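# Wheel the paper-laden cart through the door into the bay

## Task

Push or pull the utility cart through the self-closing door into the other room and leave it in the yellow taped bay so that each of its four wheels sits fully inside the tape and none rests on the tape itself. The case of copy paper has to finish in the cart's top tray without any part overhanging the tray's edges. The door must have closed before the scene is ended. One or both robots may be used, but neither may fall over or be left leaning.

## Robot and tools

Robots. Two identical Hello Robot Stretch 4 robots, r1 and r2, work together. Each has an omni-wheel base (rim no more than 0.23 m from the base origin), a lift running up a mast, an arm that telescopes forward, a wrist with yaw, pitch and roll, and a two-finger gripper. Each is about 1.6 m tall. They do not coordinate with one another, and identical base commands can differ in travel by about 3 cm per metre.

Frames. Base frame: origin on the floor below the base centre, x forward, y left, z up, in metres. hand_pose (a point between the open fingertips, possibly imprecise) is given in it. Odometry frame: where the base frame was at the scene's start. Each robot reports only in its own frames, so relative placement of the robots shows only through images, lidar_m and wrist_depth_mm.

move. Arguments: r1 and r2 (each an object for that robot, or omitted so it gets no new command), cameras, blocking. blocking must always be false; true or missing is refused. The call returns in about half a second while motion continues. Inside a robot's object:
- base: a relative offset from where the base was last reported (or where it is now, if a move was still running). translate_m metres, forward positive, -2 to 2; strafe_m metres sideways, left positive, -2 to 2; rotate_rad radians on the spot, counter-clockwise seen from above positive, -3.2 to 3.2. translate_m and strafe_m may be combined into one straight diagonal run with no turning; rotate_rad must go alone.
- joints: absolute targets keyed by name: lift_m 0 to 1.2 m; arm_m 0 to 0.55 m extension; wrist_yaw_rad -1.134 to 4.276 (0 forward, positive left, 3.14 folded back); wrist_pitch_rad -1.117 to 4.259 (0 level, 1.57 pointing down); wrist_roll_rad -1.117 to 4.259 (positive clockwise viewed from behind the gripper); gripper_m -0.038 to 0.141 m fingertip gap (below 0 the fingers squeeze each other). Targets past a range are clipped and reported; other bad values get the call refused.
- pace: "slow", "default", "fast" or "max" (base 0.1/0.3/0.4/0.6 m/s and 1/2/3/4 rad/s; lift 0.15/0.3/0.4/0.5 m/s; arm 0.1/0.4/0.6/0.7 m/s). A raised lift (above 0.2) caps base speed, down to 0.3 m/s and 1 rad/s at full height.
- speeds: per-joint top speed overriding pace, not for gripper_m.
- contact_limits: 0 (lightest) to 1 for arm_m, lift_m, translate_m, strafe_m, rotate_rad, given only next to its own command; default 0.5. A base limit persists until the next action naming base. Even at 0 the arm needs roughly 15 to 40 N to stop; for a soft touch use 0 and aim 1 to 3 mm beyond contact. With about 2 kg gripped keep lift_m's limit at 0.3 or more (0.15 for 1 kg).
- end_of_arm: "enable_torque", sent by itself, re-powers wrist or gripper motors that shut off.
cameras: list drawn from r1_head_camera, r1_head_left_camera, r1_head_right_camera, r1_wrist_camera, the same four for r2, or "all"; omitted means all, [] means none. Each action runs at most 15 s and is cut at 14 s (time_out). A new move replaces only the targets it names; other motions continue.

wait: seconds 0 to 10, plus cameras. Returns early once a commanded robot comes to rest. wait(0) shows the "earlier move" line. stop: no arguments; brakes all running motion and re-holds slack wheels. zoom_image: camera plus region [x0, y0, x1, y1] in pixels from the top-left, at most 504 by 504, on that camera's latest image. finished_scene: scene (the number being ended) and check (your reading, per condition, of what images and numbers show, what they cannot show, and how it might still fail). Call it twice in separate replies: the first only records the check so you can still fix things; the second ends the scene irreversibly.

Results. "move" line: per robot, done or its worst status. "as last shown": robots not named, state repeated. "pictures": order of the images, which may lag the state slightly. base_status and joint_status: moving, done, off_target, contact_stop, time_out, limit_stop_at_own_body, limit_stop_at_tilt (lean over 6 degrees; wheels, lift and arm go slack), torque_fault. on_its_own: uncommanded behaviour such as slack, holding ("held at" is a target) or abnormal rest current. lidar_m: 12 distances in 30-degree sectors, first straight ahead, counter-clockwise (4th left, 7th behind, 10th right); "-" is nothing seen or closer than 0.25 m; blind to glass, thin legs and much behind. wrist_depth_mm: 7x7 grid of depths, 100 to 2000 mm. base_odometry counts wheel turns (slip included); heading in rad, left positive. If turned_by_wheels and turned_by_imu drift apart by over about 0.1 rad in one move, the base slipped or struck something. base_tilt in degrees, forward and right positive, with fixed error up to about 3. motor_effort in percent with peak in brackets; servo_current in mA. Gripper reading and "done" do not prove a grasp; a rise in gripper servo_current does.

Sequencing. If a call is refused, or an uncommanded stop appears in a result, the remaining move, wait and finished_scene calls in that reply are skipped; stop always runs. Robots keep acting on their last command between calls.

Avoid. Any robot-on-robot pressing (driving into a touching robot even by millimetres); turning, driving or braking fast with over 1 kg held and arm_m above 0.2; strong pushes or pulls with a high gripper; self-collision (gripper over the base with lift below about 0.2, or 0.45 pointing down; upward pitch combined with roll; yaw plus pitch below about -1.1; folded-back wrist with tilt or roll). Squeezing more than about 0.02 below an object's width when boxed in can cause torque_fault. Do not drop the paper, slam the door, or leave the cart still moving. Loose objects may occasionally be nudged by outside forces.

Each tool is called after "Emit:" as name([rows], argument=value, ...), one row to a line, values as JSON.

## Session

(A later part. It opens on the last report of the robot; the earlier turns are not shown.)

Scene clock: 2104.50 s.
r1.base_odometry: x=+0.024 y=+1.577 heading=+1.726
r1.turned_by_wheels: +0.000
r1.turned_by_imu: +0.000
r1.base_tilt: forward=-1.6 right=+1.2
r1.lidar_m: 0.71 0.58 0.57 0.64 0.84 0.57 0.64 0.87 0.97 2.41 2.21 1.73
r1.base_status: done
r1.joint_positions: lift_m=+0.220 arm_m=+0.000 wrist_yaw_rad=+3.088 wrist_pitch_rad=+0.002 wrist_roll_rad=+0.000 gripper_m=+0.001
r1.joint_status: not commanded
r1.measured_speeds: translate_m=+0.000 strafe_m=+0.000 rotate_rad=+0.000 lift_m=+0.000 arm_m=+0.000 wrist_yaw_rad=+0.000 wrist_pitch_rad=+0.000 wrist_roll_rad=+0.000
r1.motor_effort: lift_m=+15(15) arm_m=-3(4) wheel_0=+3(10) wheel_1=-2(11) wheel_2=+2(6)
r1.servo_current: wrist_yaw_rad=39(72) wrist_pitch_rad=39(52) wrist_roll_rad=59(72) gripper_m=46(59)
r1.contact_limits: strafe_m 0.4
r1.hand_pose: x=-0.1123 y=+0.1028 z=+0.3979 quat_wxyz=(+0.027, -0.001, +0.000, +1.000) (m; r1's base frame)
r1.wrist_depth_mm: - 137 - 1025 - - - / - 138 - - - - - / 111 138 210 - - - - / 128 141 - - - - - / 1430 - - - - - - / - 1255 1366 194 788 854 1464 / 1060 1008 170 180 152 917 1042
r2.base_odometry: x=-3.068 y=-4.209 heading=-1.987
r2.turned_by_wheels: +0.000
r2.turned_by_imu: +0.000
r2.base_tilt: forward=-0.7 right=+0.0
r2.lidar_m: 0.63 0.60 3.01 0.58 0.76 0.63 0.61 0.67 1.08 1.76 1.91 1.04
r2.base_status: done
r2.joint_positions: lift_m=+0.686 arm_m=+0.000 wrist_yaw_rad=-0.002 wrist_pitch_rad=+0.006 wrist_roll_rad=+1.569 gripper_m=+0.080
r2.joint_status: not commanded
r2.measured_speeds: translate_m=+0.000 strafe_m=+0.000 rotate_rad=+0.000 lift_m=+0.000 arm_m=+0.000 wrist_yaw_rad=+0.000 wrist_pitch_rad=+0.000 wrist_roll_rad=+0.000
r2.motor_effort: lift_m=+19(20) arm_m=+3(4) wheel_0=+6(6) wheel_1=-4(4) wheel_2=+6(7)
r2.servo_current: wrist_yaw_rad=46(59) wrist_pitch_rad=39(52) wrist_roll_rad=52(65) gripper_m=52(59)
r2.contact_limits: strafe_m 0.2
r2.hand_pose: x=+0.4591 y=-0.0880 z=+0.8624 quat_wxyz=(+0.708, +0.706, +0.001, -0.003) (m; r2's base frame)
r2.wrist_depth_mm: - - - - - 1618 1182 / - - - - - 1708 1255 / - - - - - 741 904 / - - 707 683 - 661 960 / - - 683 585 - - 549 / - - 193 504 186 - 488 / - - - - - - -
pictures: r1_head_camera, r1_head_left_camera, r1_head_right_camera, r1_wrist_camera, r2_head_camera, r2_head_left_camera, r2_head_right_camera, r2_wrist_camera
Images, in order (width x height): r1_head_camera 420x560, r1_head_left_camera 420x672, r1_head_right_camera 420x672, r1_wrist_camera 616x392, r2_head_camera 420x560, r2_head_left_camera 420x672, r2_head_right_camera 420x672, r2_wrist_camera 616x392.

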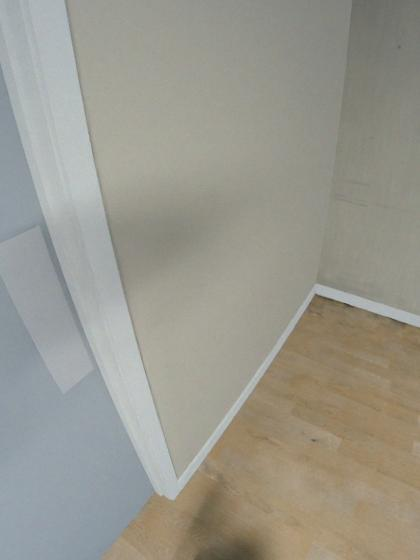

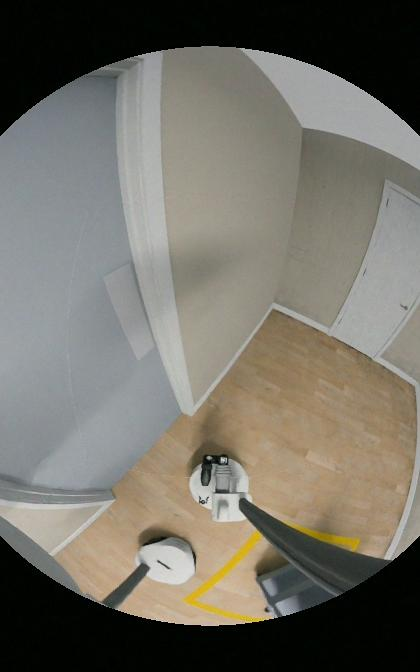

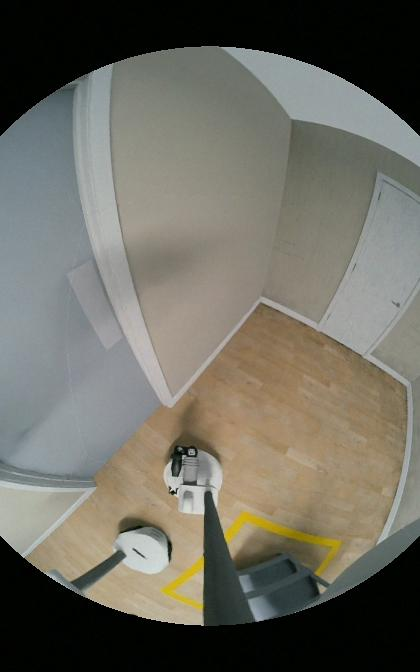

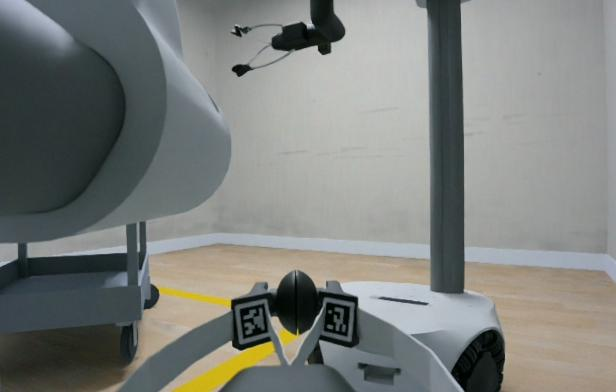

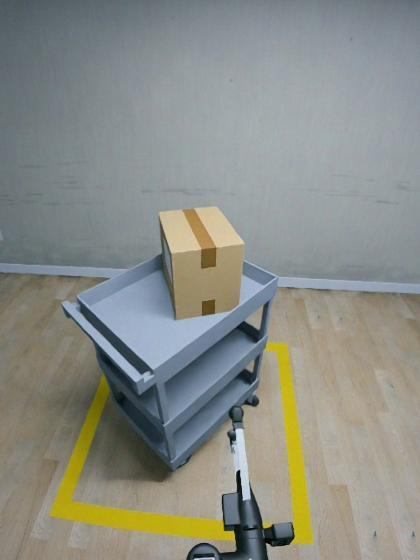

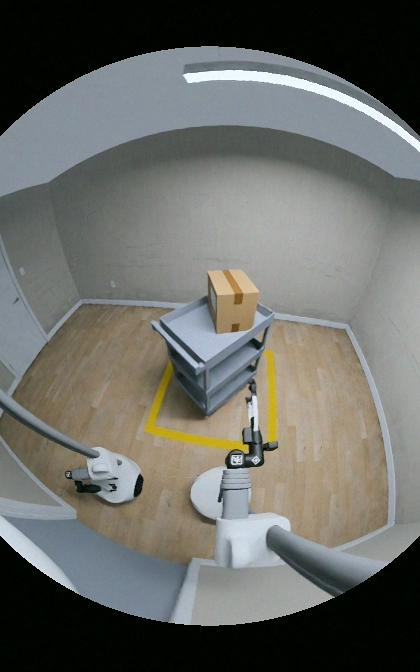

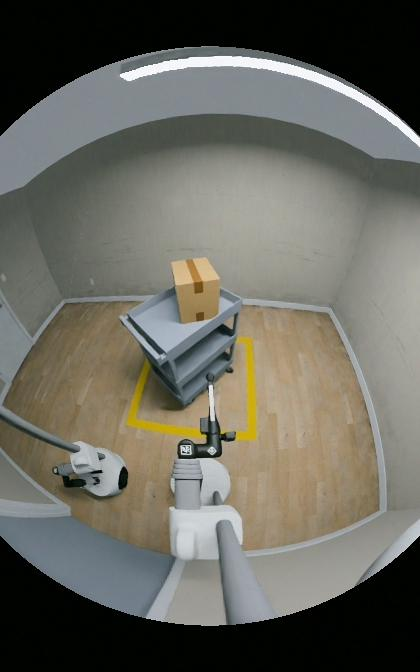

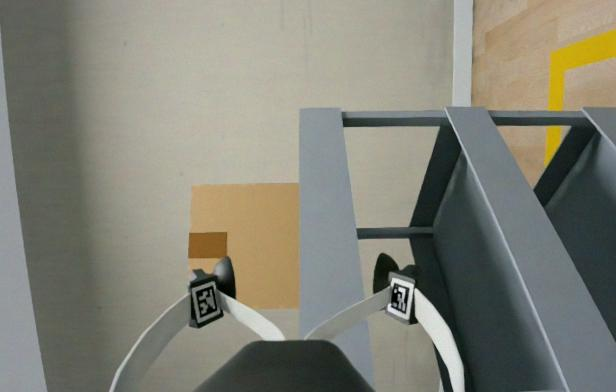

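Emit:
zoom_image(camera="r2_head_camera", region=[30, 280, 320, 560])

Emit:
zoom_image(camera="r1_head_right_camera", region=[140, 480, 380, 640])

Emit:
zoom_image(camera="r1_head_left_camera", region=[160, 500, 400, 640])

Scaled by 1.738 from the camera's 420x560 image, which has a finer 1200x1600 frame.

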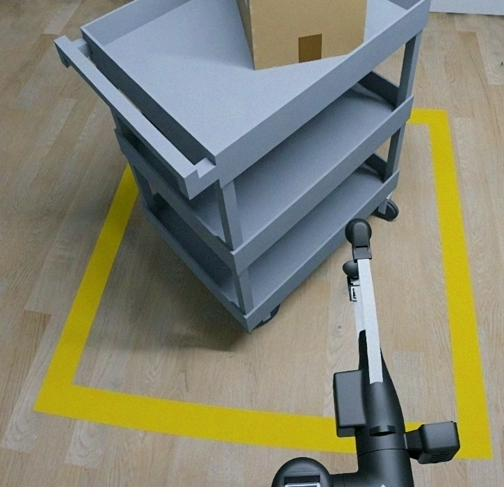

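Scaled by 2.100 from the camera's 420x672 image, which has a finer 600x960 frame.

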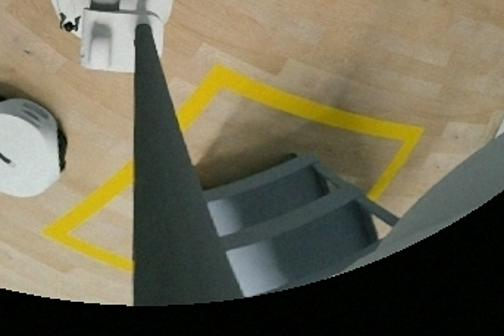

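Scaled by 2.100 from the camera's 420x672 image, which has a finer 600x960 frame.

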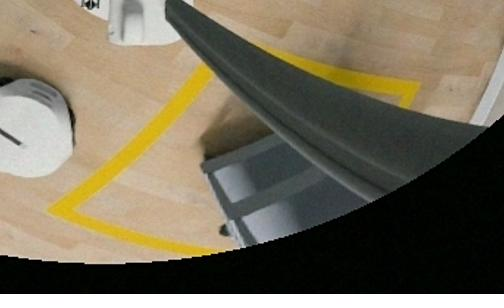

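Emit:
move(r1={"base": {"translate_m": -0.21, "strafe_m": -1.36}, "pace": "default", "contact_limits": {"strafe_m": 0.3}}, blocking=false, cameras=[])

Emit:
wait(seconds=8, cameras=["r1_head_right_camera", "r2_head_left_camera"])

Scene clock: 2178.03 s.
move: r1 moving
r1.base_odometry: x=+0.058 y=+1.577 heading=+1.726
r1.turned_by_wheels: +0.000
r1.turned_by_imu: +0.000
r1.base_tilt: forward=-1.6 right=+1.3
r1.lidar_m: 0.73 0.62 0.61 0.66 0.82 0.56 0.69 0.84 2.26 2.39 2.21 1.83
r1.base_status: translate_m moving; strafe_m moving
r1.joint_positions: lift_m=+0.220 arm_m=+0.000 wrist_yaw_rad=+3.088 wrist_pitch_rad=+0.002 wrist_roll_rad=+0.000 gripper_m=+0.001
r1.joint_status: not commanded
r1.measured_speeds: translate_m=-0.019 strafe_m=-0.130 rotate_rad=+0.003 lift_m=+0.000 arm_m=+0.000 wrist_yaw_rad=+0.000 wrist_pitch_rad=+0.000 wrist_roll_rad=+0.000
r1.motor_effort: lift_m=+15(15) arm_m=-4(4) wheel_0=+8(9) wheel_1=-10(10) wheel_2=+3(3)
r1.servo_current: wrist_yaw_rad=46(59) wrist_pitch_rad=39(46) wrist_roll_rad=39(65) gripper_m=46(52)
r1.contact_limits: strafe_m 0.3
r1.hand_pose: x=-0.1123 y=+0.1028 z=+0.3979 quat_wxyz=(+0.027, -0.001, +0.000, +1.000) (m; r1's base frame)
r1.wrist_depth_mm: - 137 - - - - - / - 137 - - - - - / 112 138 217 - - - - / 128 141 - - - - - / 1336 - - - - - - / - 1255 1366 194 778 866 1464 / 1060 991 162 180 151 699 1042
r2.base_odometry: x=-3.068 y=-4.209 heading=-1.987
r2.turned_by_wheels: +0.000
r2.turned_by_imu: +0.000
r2.base_tilt: forward=-0.7 right=+0.0
r2.lidar_m: 0.62 0.62 0.70 0.58 0.93 0.65 0.60 0.68 1.06 1.75 1.93 1.01
r2.base_status: not commanded
r2.joint_positions: lift_m=+0.686 arm_m=+0.000 wrist_yaw_rad=-0.002 wrist_pitch_rad=+0.006 wrist_roll_rad=+1.569 gripper_m=+0.080
r2.joint_status: not commanded
r2.measured_speeds: translate_m=+0.000 strafe_m=+0.000 rotate_rad=+0.000 lift_m=+0.000 arm_m=+0.000 wrist_yaw_rad=+0.000 wrist_pitch_rad=+0.000 wrist_roll_rad=+0.000
r2.motor_effort: lift_m=+20(20) arm_m=+4(4) wheel_0=+6(6) wheel_1=-3(4) wheel_2=+6(6)
r2.servo_current: wrist_yaw_rad=46(52) wrist_pitch_rad=52(52) wrist_roll_rad=52(59) gripper_m=52(52)
r2.contact_limits: strafe_m 0.2
r2.hand_pose: x=+0.4591 y=-0.0880 z=+0.8624 quat_wxyz=(+0.708, +0.706, +0.001, -0.003) (m; r2's base frame)
r2.wrist_depth_mm: - - - - - 1576 1182 / - - - - - 1708 1229 / - - - - - 759 917 / - - 699 691 - 668 960 / - - 683 580 - - 549 / - - 195 504 185 - 492 / - - - - - - -
pictures: none
No camera images: "cameras" was empty.

Scene clock: 2183.53 s.
earlier move: r1 done
r1.base_odometry: x=+1.400 y=+1.580 heading=+1.726
r1.turned_by_wheels: +0.000
r1.turned_by_imu: -0.008
r1.base_tilt: forward=-1.6 right=+1.3
r1.lidar_m: 1.72 1.80 1.72 1.55 0.79 0.85 1.42 1.04 1.02 1.07 1.56 1.59
r1.base_status: done
r1.joint_positions: lift_m=+0.220 arm_m=+0.000 wrist_yaw_rad=+3.088 wrist_pitch_rad=+0.002 wrist_roll_rad=+0.000 gripper_m=+0.001
r1.joint_status: not commanded
r1.measured_speeds: translate_m=+0.000 strafe_m=+0.000 rotate_rad=+0.000 lift_m=+0.000 arm_m=+0.000 wrist_yaw_rad=+0.000 wrist_pitch_rad=+0.000 wrist_roll_rad=+0.000
r1.motor_effort: lift_m=+15(15) arm_m=-4(4) wheel_0=+1(10) wheel_1=+0(10) wheel_2=+0(5)
r1.servo_current: wrist_yaw_rad=46(72) wrist_pitch_rad=46(52) wrist_roll_rad=46(72) gripper_m=46(59)
r1.contact_limits: strafe_m 0.3
r1.hand_pose: x=-0.1123 y=+0.1028 z=+0.3979 quat_wxyz=(+0.027, -0.001, +0.000, +1.000) (m; r1's base frame)
r1.wrist_depth_mm: - 137 - - - 1008 - / - 137 - - - - - / 112 138 213 - - - - / 129 143 245 - - - - / - - - - - - - / - 1255 189 193 179 - - / 991 1008 181 152 151 1042 759
r2.base_odometry: x=-3.068 y=-4.209 heading=-1.987
r2.turned_by_wheels: +0.000
r2.turned_by_imu: +0.001
r2.base_tilt: forward=-0.7 right=+0.0
r2.lidar_m: 0.59 0.63 1.58 1.71 0.92 0.63 0.61 0.67 1.05 1.73 1.90 1.03
r2.base_status: not commanded
r2.joint_positions: lift_m=+0.686 arm_m=+0.000 wrist_yaw_rad=-0.002 wrist_pitch_rad=+0.006 wrist_roll_rad=+1.569 gripper_m=+0.080
r2.joint_status: not commanded
r2.measured_speeds: translate_m=+0.000 strafe_m=+0.000 rotate_rad=+0.000 lift_m=+0.000 arm_m=+0.000 wrist_yaw_rad=+0.000 wrist_pitch_rad=+0.000 wrist_roll_rad=+0.000
r2.motor_effort: lift_m=+20(20) arm_m=+4(4) wheel_0=+5(6) wheel_1=-3(4) wheel_2=+6(7)
r2.servo_current: wrist_yaw_rad=39(65) wrist_pitch_rad=52(52) wrist_roll_rad=46(65) gripper_m=46(59)
r2.contact_limits: strafe_m 0.2
r2.hand_pose: x=+0.4591 y=-0.0880 z=+0.8624 quat_wxyz=(+0.708, +0.706, +0.001, -0.003) (m; r2's base frame)
r2.wrist_depth_mm: - - - - - 1537 1160 / - - - - - 1708 1255 / - - - - - 750 904 / - - 699 683 - 661 976 / - - 683 585 - - 549 / - - 194 508 185 - 488 / - - - - - - -
wait: 5.50 of 8 s (r1 has come to rest)
pictures: r1_head_right_camera, r2_head_left_camera
Images, in order (width x height): r1_head_right_camera 420x672, r2_head_left_camera 420x672.

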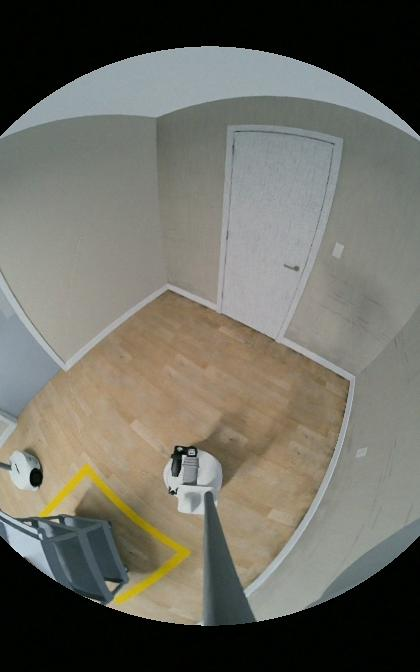

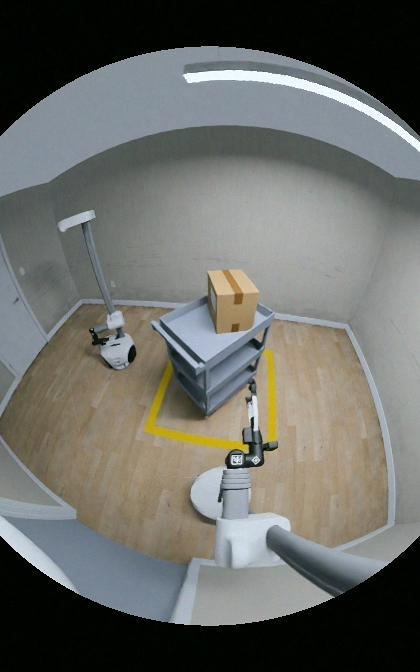

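Emit:
zoom_image(camera="r1_head_right_camera", region=[20, 450, 200, 620])

Scaled by 2.800 from the camera's 420x672 image, which has a finer 600x960 frame.

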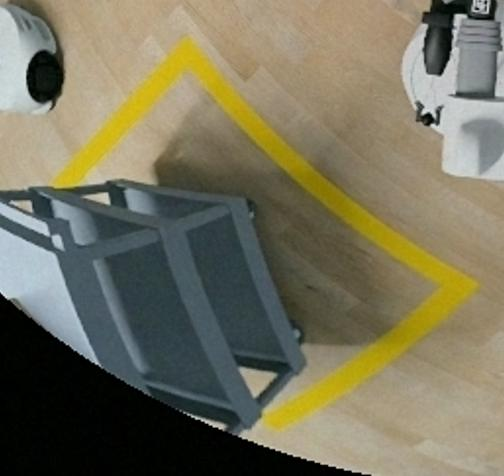

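Emit:
finished_scene(scene=1, check="Wheels: r2's head view shows the front-right wheel about 0.12 m inside the right tape and the rear-right wheel about 0.24 m inside the near tape; r1's new view from the left shows the rear-left wheel well inside the left tape (>0.2 m) and the front-left wheel about 0.15 m inside the far tape. No wheel is on tape. Box: upright in the top tray, all of it inside the rims in r2's pictures and fisheye. Door: r1's earlier lidar and pictures show the leaf flat and flush in its frame; r1 has since moved away without touching it; the new view shows no gap, the leaf shows in line with wall. Robots: both upright, still, not touching cart or each other. Could be missed: cart nudged by an external push; latest pictures show no change.")

This call ended nothing. Check each condition that your pictures could not show: look closer or test it, and mend what is not met. Then call finished_scene again.

Emit:
wait(seconds=0, cameras=["r1_head_left_camera", "r1_head_right_camera", "r2_head_right_camera"])

Emit:
zoom_image(camera="r1_head_right_camera", region=[0, 250, 150, 480])

Emit:
zoom_image(camera="r1_head_left_camera", region=[0, 250, 200, 600])

Scene clock: 2200.17 s.
r1.base_odometry: x=+1.400 y=+1.580 heading=+1.726
r1.turned_by_wheels: +0.000
r1.turned_by_imu: +0.000
r1.base_tilt: forward=-1.6 right=+1.3
r1.lidar_m: 1.70 1.81 1.75 1.53 0.78 0.83 1.40 1.06 1.02 1.07 1.56 1.57
r1.base_status: done
r1.joint_positions: lift_m=+0.220 arm_m=+0.000 wrist_yaw_rad=+3.088 wrist_pitch_rad=+0.002 wrist_roll_rad=+0.000 gripper_m=+0.001
r1.joint_status: not commanded
r1.measured_speeds: translate_m=+0.000 strafe_m=+0.000 rotate_rad=+0.000 lift_m=+0.000 arm_m=+0.000 wrist_yaw_rad=+0.000 wrist_pitch_rad=+0.000 wrist_roll_rad=+0.000
r1.motor_effort: lift_m=+15(15) arm_m=-4(4) wheel_0=+2(10) wheel_1=+0(10) wheel_2=+1(5)
r1.servo_current: wrist_yaw_rad=59(72) wrist_pitch_rad=33(52) wrist_roll_rad=52(72) gripper_m=46(59)
r1.contact_limits: strafe_m 0.3
r1.hand_pose: x=-0.1123 y=+0.1028 z=+0.3979 quat_wxyz=(+0.027, -0.001, +0.000, +1.000) (m; r1's base frame)
r1.wrist_depth_mm: - 137 - - - 1008 - / - 138 - - - - - / 112 138 212 - - - - / 129 142 245 - - - - / - - - - - - - / - 1255 190 192 179 - - / 1008 991 182 153 151 1042 750
r2.base_odometry: x=-3.068 y=-4.209 heading=-1.987
r2.turned_by_wheels: +0.000
r2.turned_by_imu: +0.000
r2.base_tilt: forward=-0.7 right=+0.1
r2.lidar_m: 0.59 0.63 1.56 1.73 0.92 0.63 0.60 0.70 1.06 1.75 1.90 1.04
r2.base_status: not commanded
r2.joint_positions: lift_m=+0.686 arm_m=+0.000 wrist_yaw_rad=-0.002 wrist_pitch_rad=+0.006 wrist_roll_rad=+1.569 gripper_m=+0.080
r2.joint_status: not commanded
r2.measured_speeds: translate_m=+0.000 strafe_m=+0.000 rotate_rad=+0.000 lift_m=+0.000 arm_m=+0.000 wrist_yaw_rad=+0.000 wrist_pitch_rad=+0.000 wrist_roll_rad=+0.000
r2.motor_effort: lift_m=+19(20) arm_m=+4(4) wheel_0=+6(6) wheel_1=-3(4) wheel_2=+6(7)
r2.servo_current: wrist_yaw_rad=46(65) wrist_pitch_rad=46(52) wrist_roll_rad=46(65) gripper_m=46(59)
r2.contact_limits: strafe_m 0.2
r2.hand_pose: x=+0.4591 y=-0.0880 z=+0.8624 quat_wxyz=(+0.708, +0.706, +0.001, -0.003) (m; r2's base frame)
r2.wrist_depth_mm: - - - - - 1576 1205 / - - - - - 1708 1255 / - - - - - 759 904 / - - 699 691 - 661 946 / - - 668 585 - - 549 / - - 195 508 186 - 488 / - - - - - - -
pictures: r1_head_left_camera, r1_head_right_camera, r2_head_right_camera
Images, in order (width x height): r1_head_left_camera 420x672, r1_head_right_camera 420x672, r2_head_right_camera 420x672.

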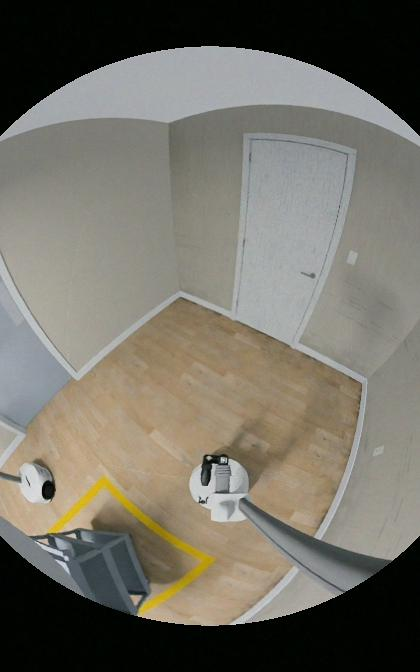

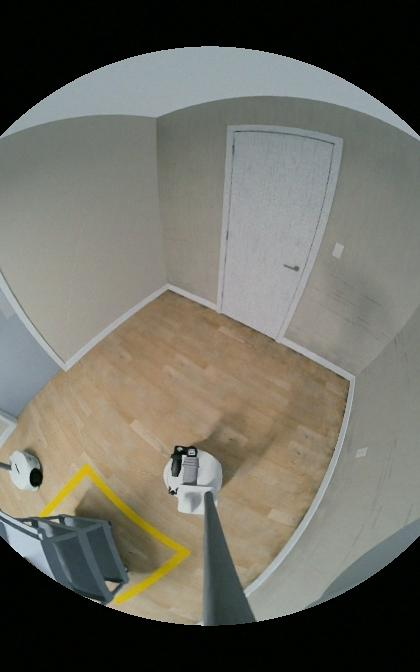

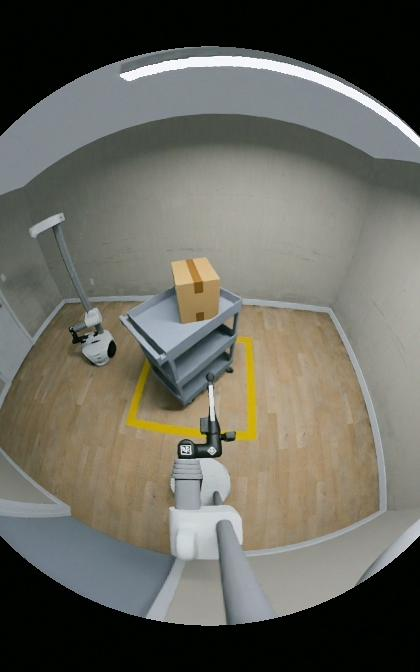

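Scaled by 2.191 from the camera's 420x672 image, which has a finer 600x960 frame.

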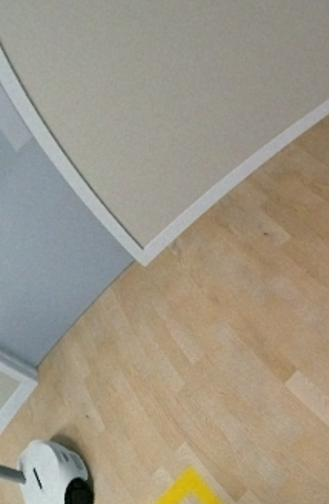

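Scaled by 1.440 from the camera's 420x672 image, which has a finer 600x960 frame.

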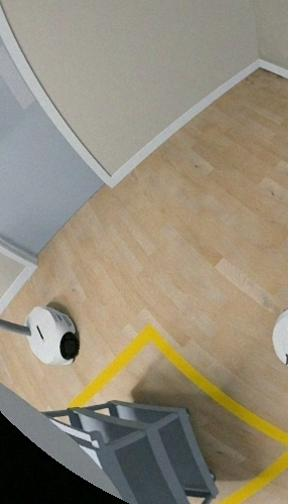

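Door is flush between the jambs; everything is in place.

Emit:
finished_scene(scene=1, check="Latest pictures: door leaf flush between the jambs with the floor line unbroken; the cart's four wheels all clear of the tape by >=0.1 m (FR/RR seen by r2, RL/FL seen by r1); box upright within the tray rims; both robots upright and still, not touching the cart. Nothing has changed since the first check.")

The scene is finished: the task was done.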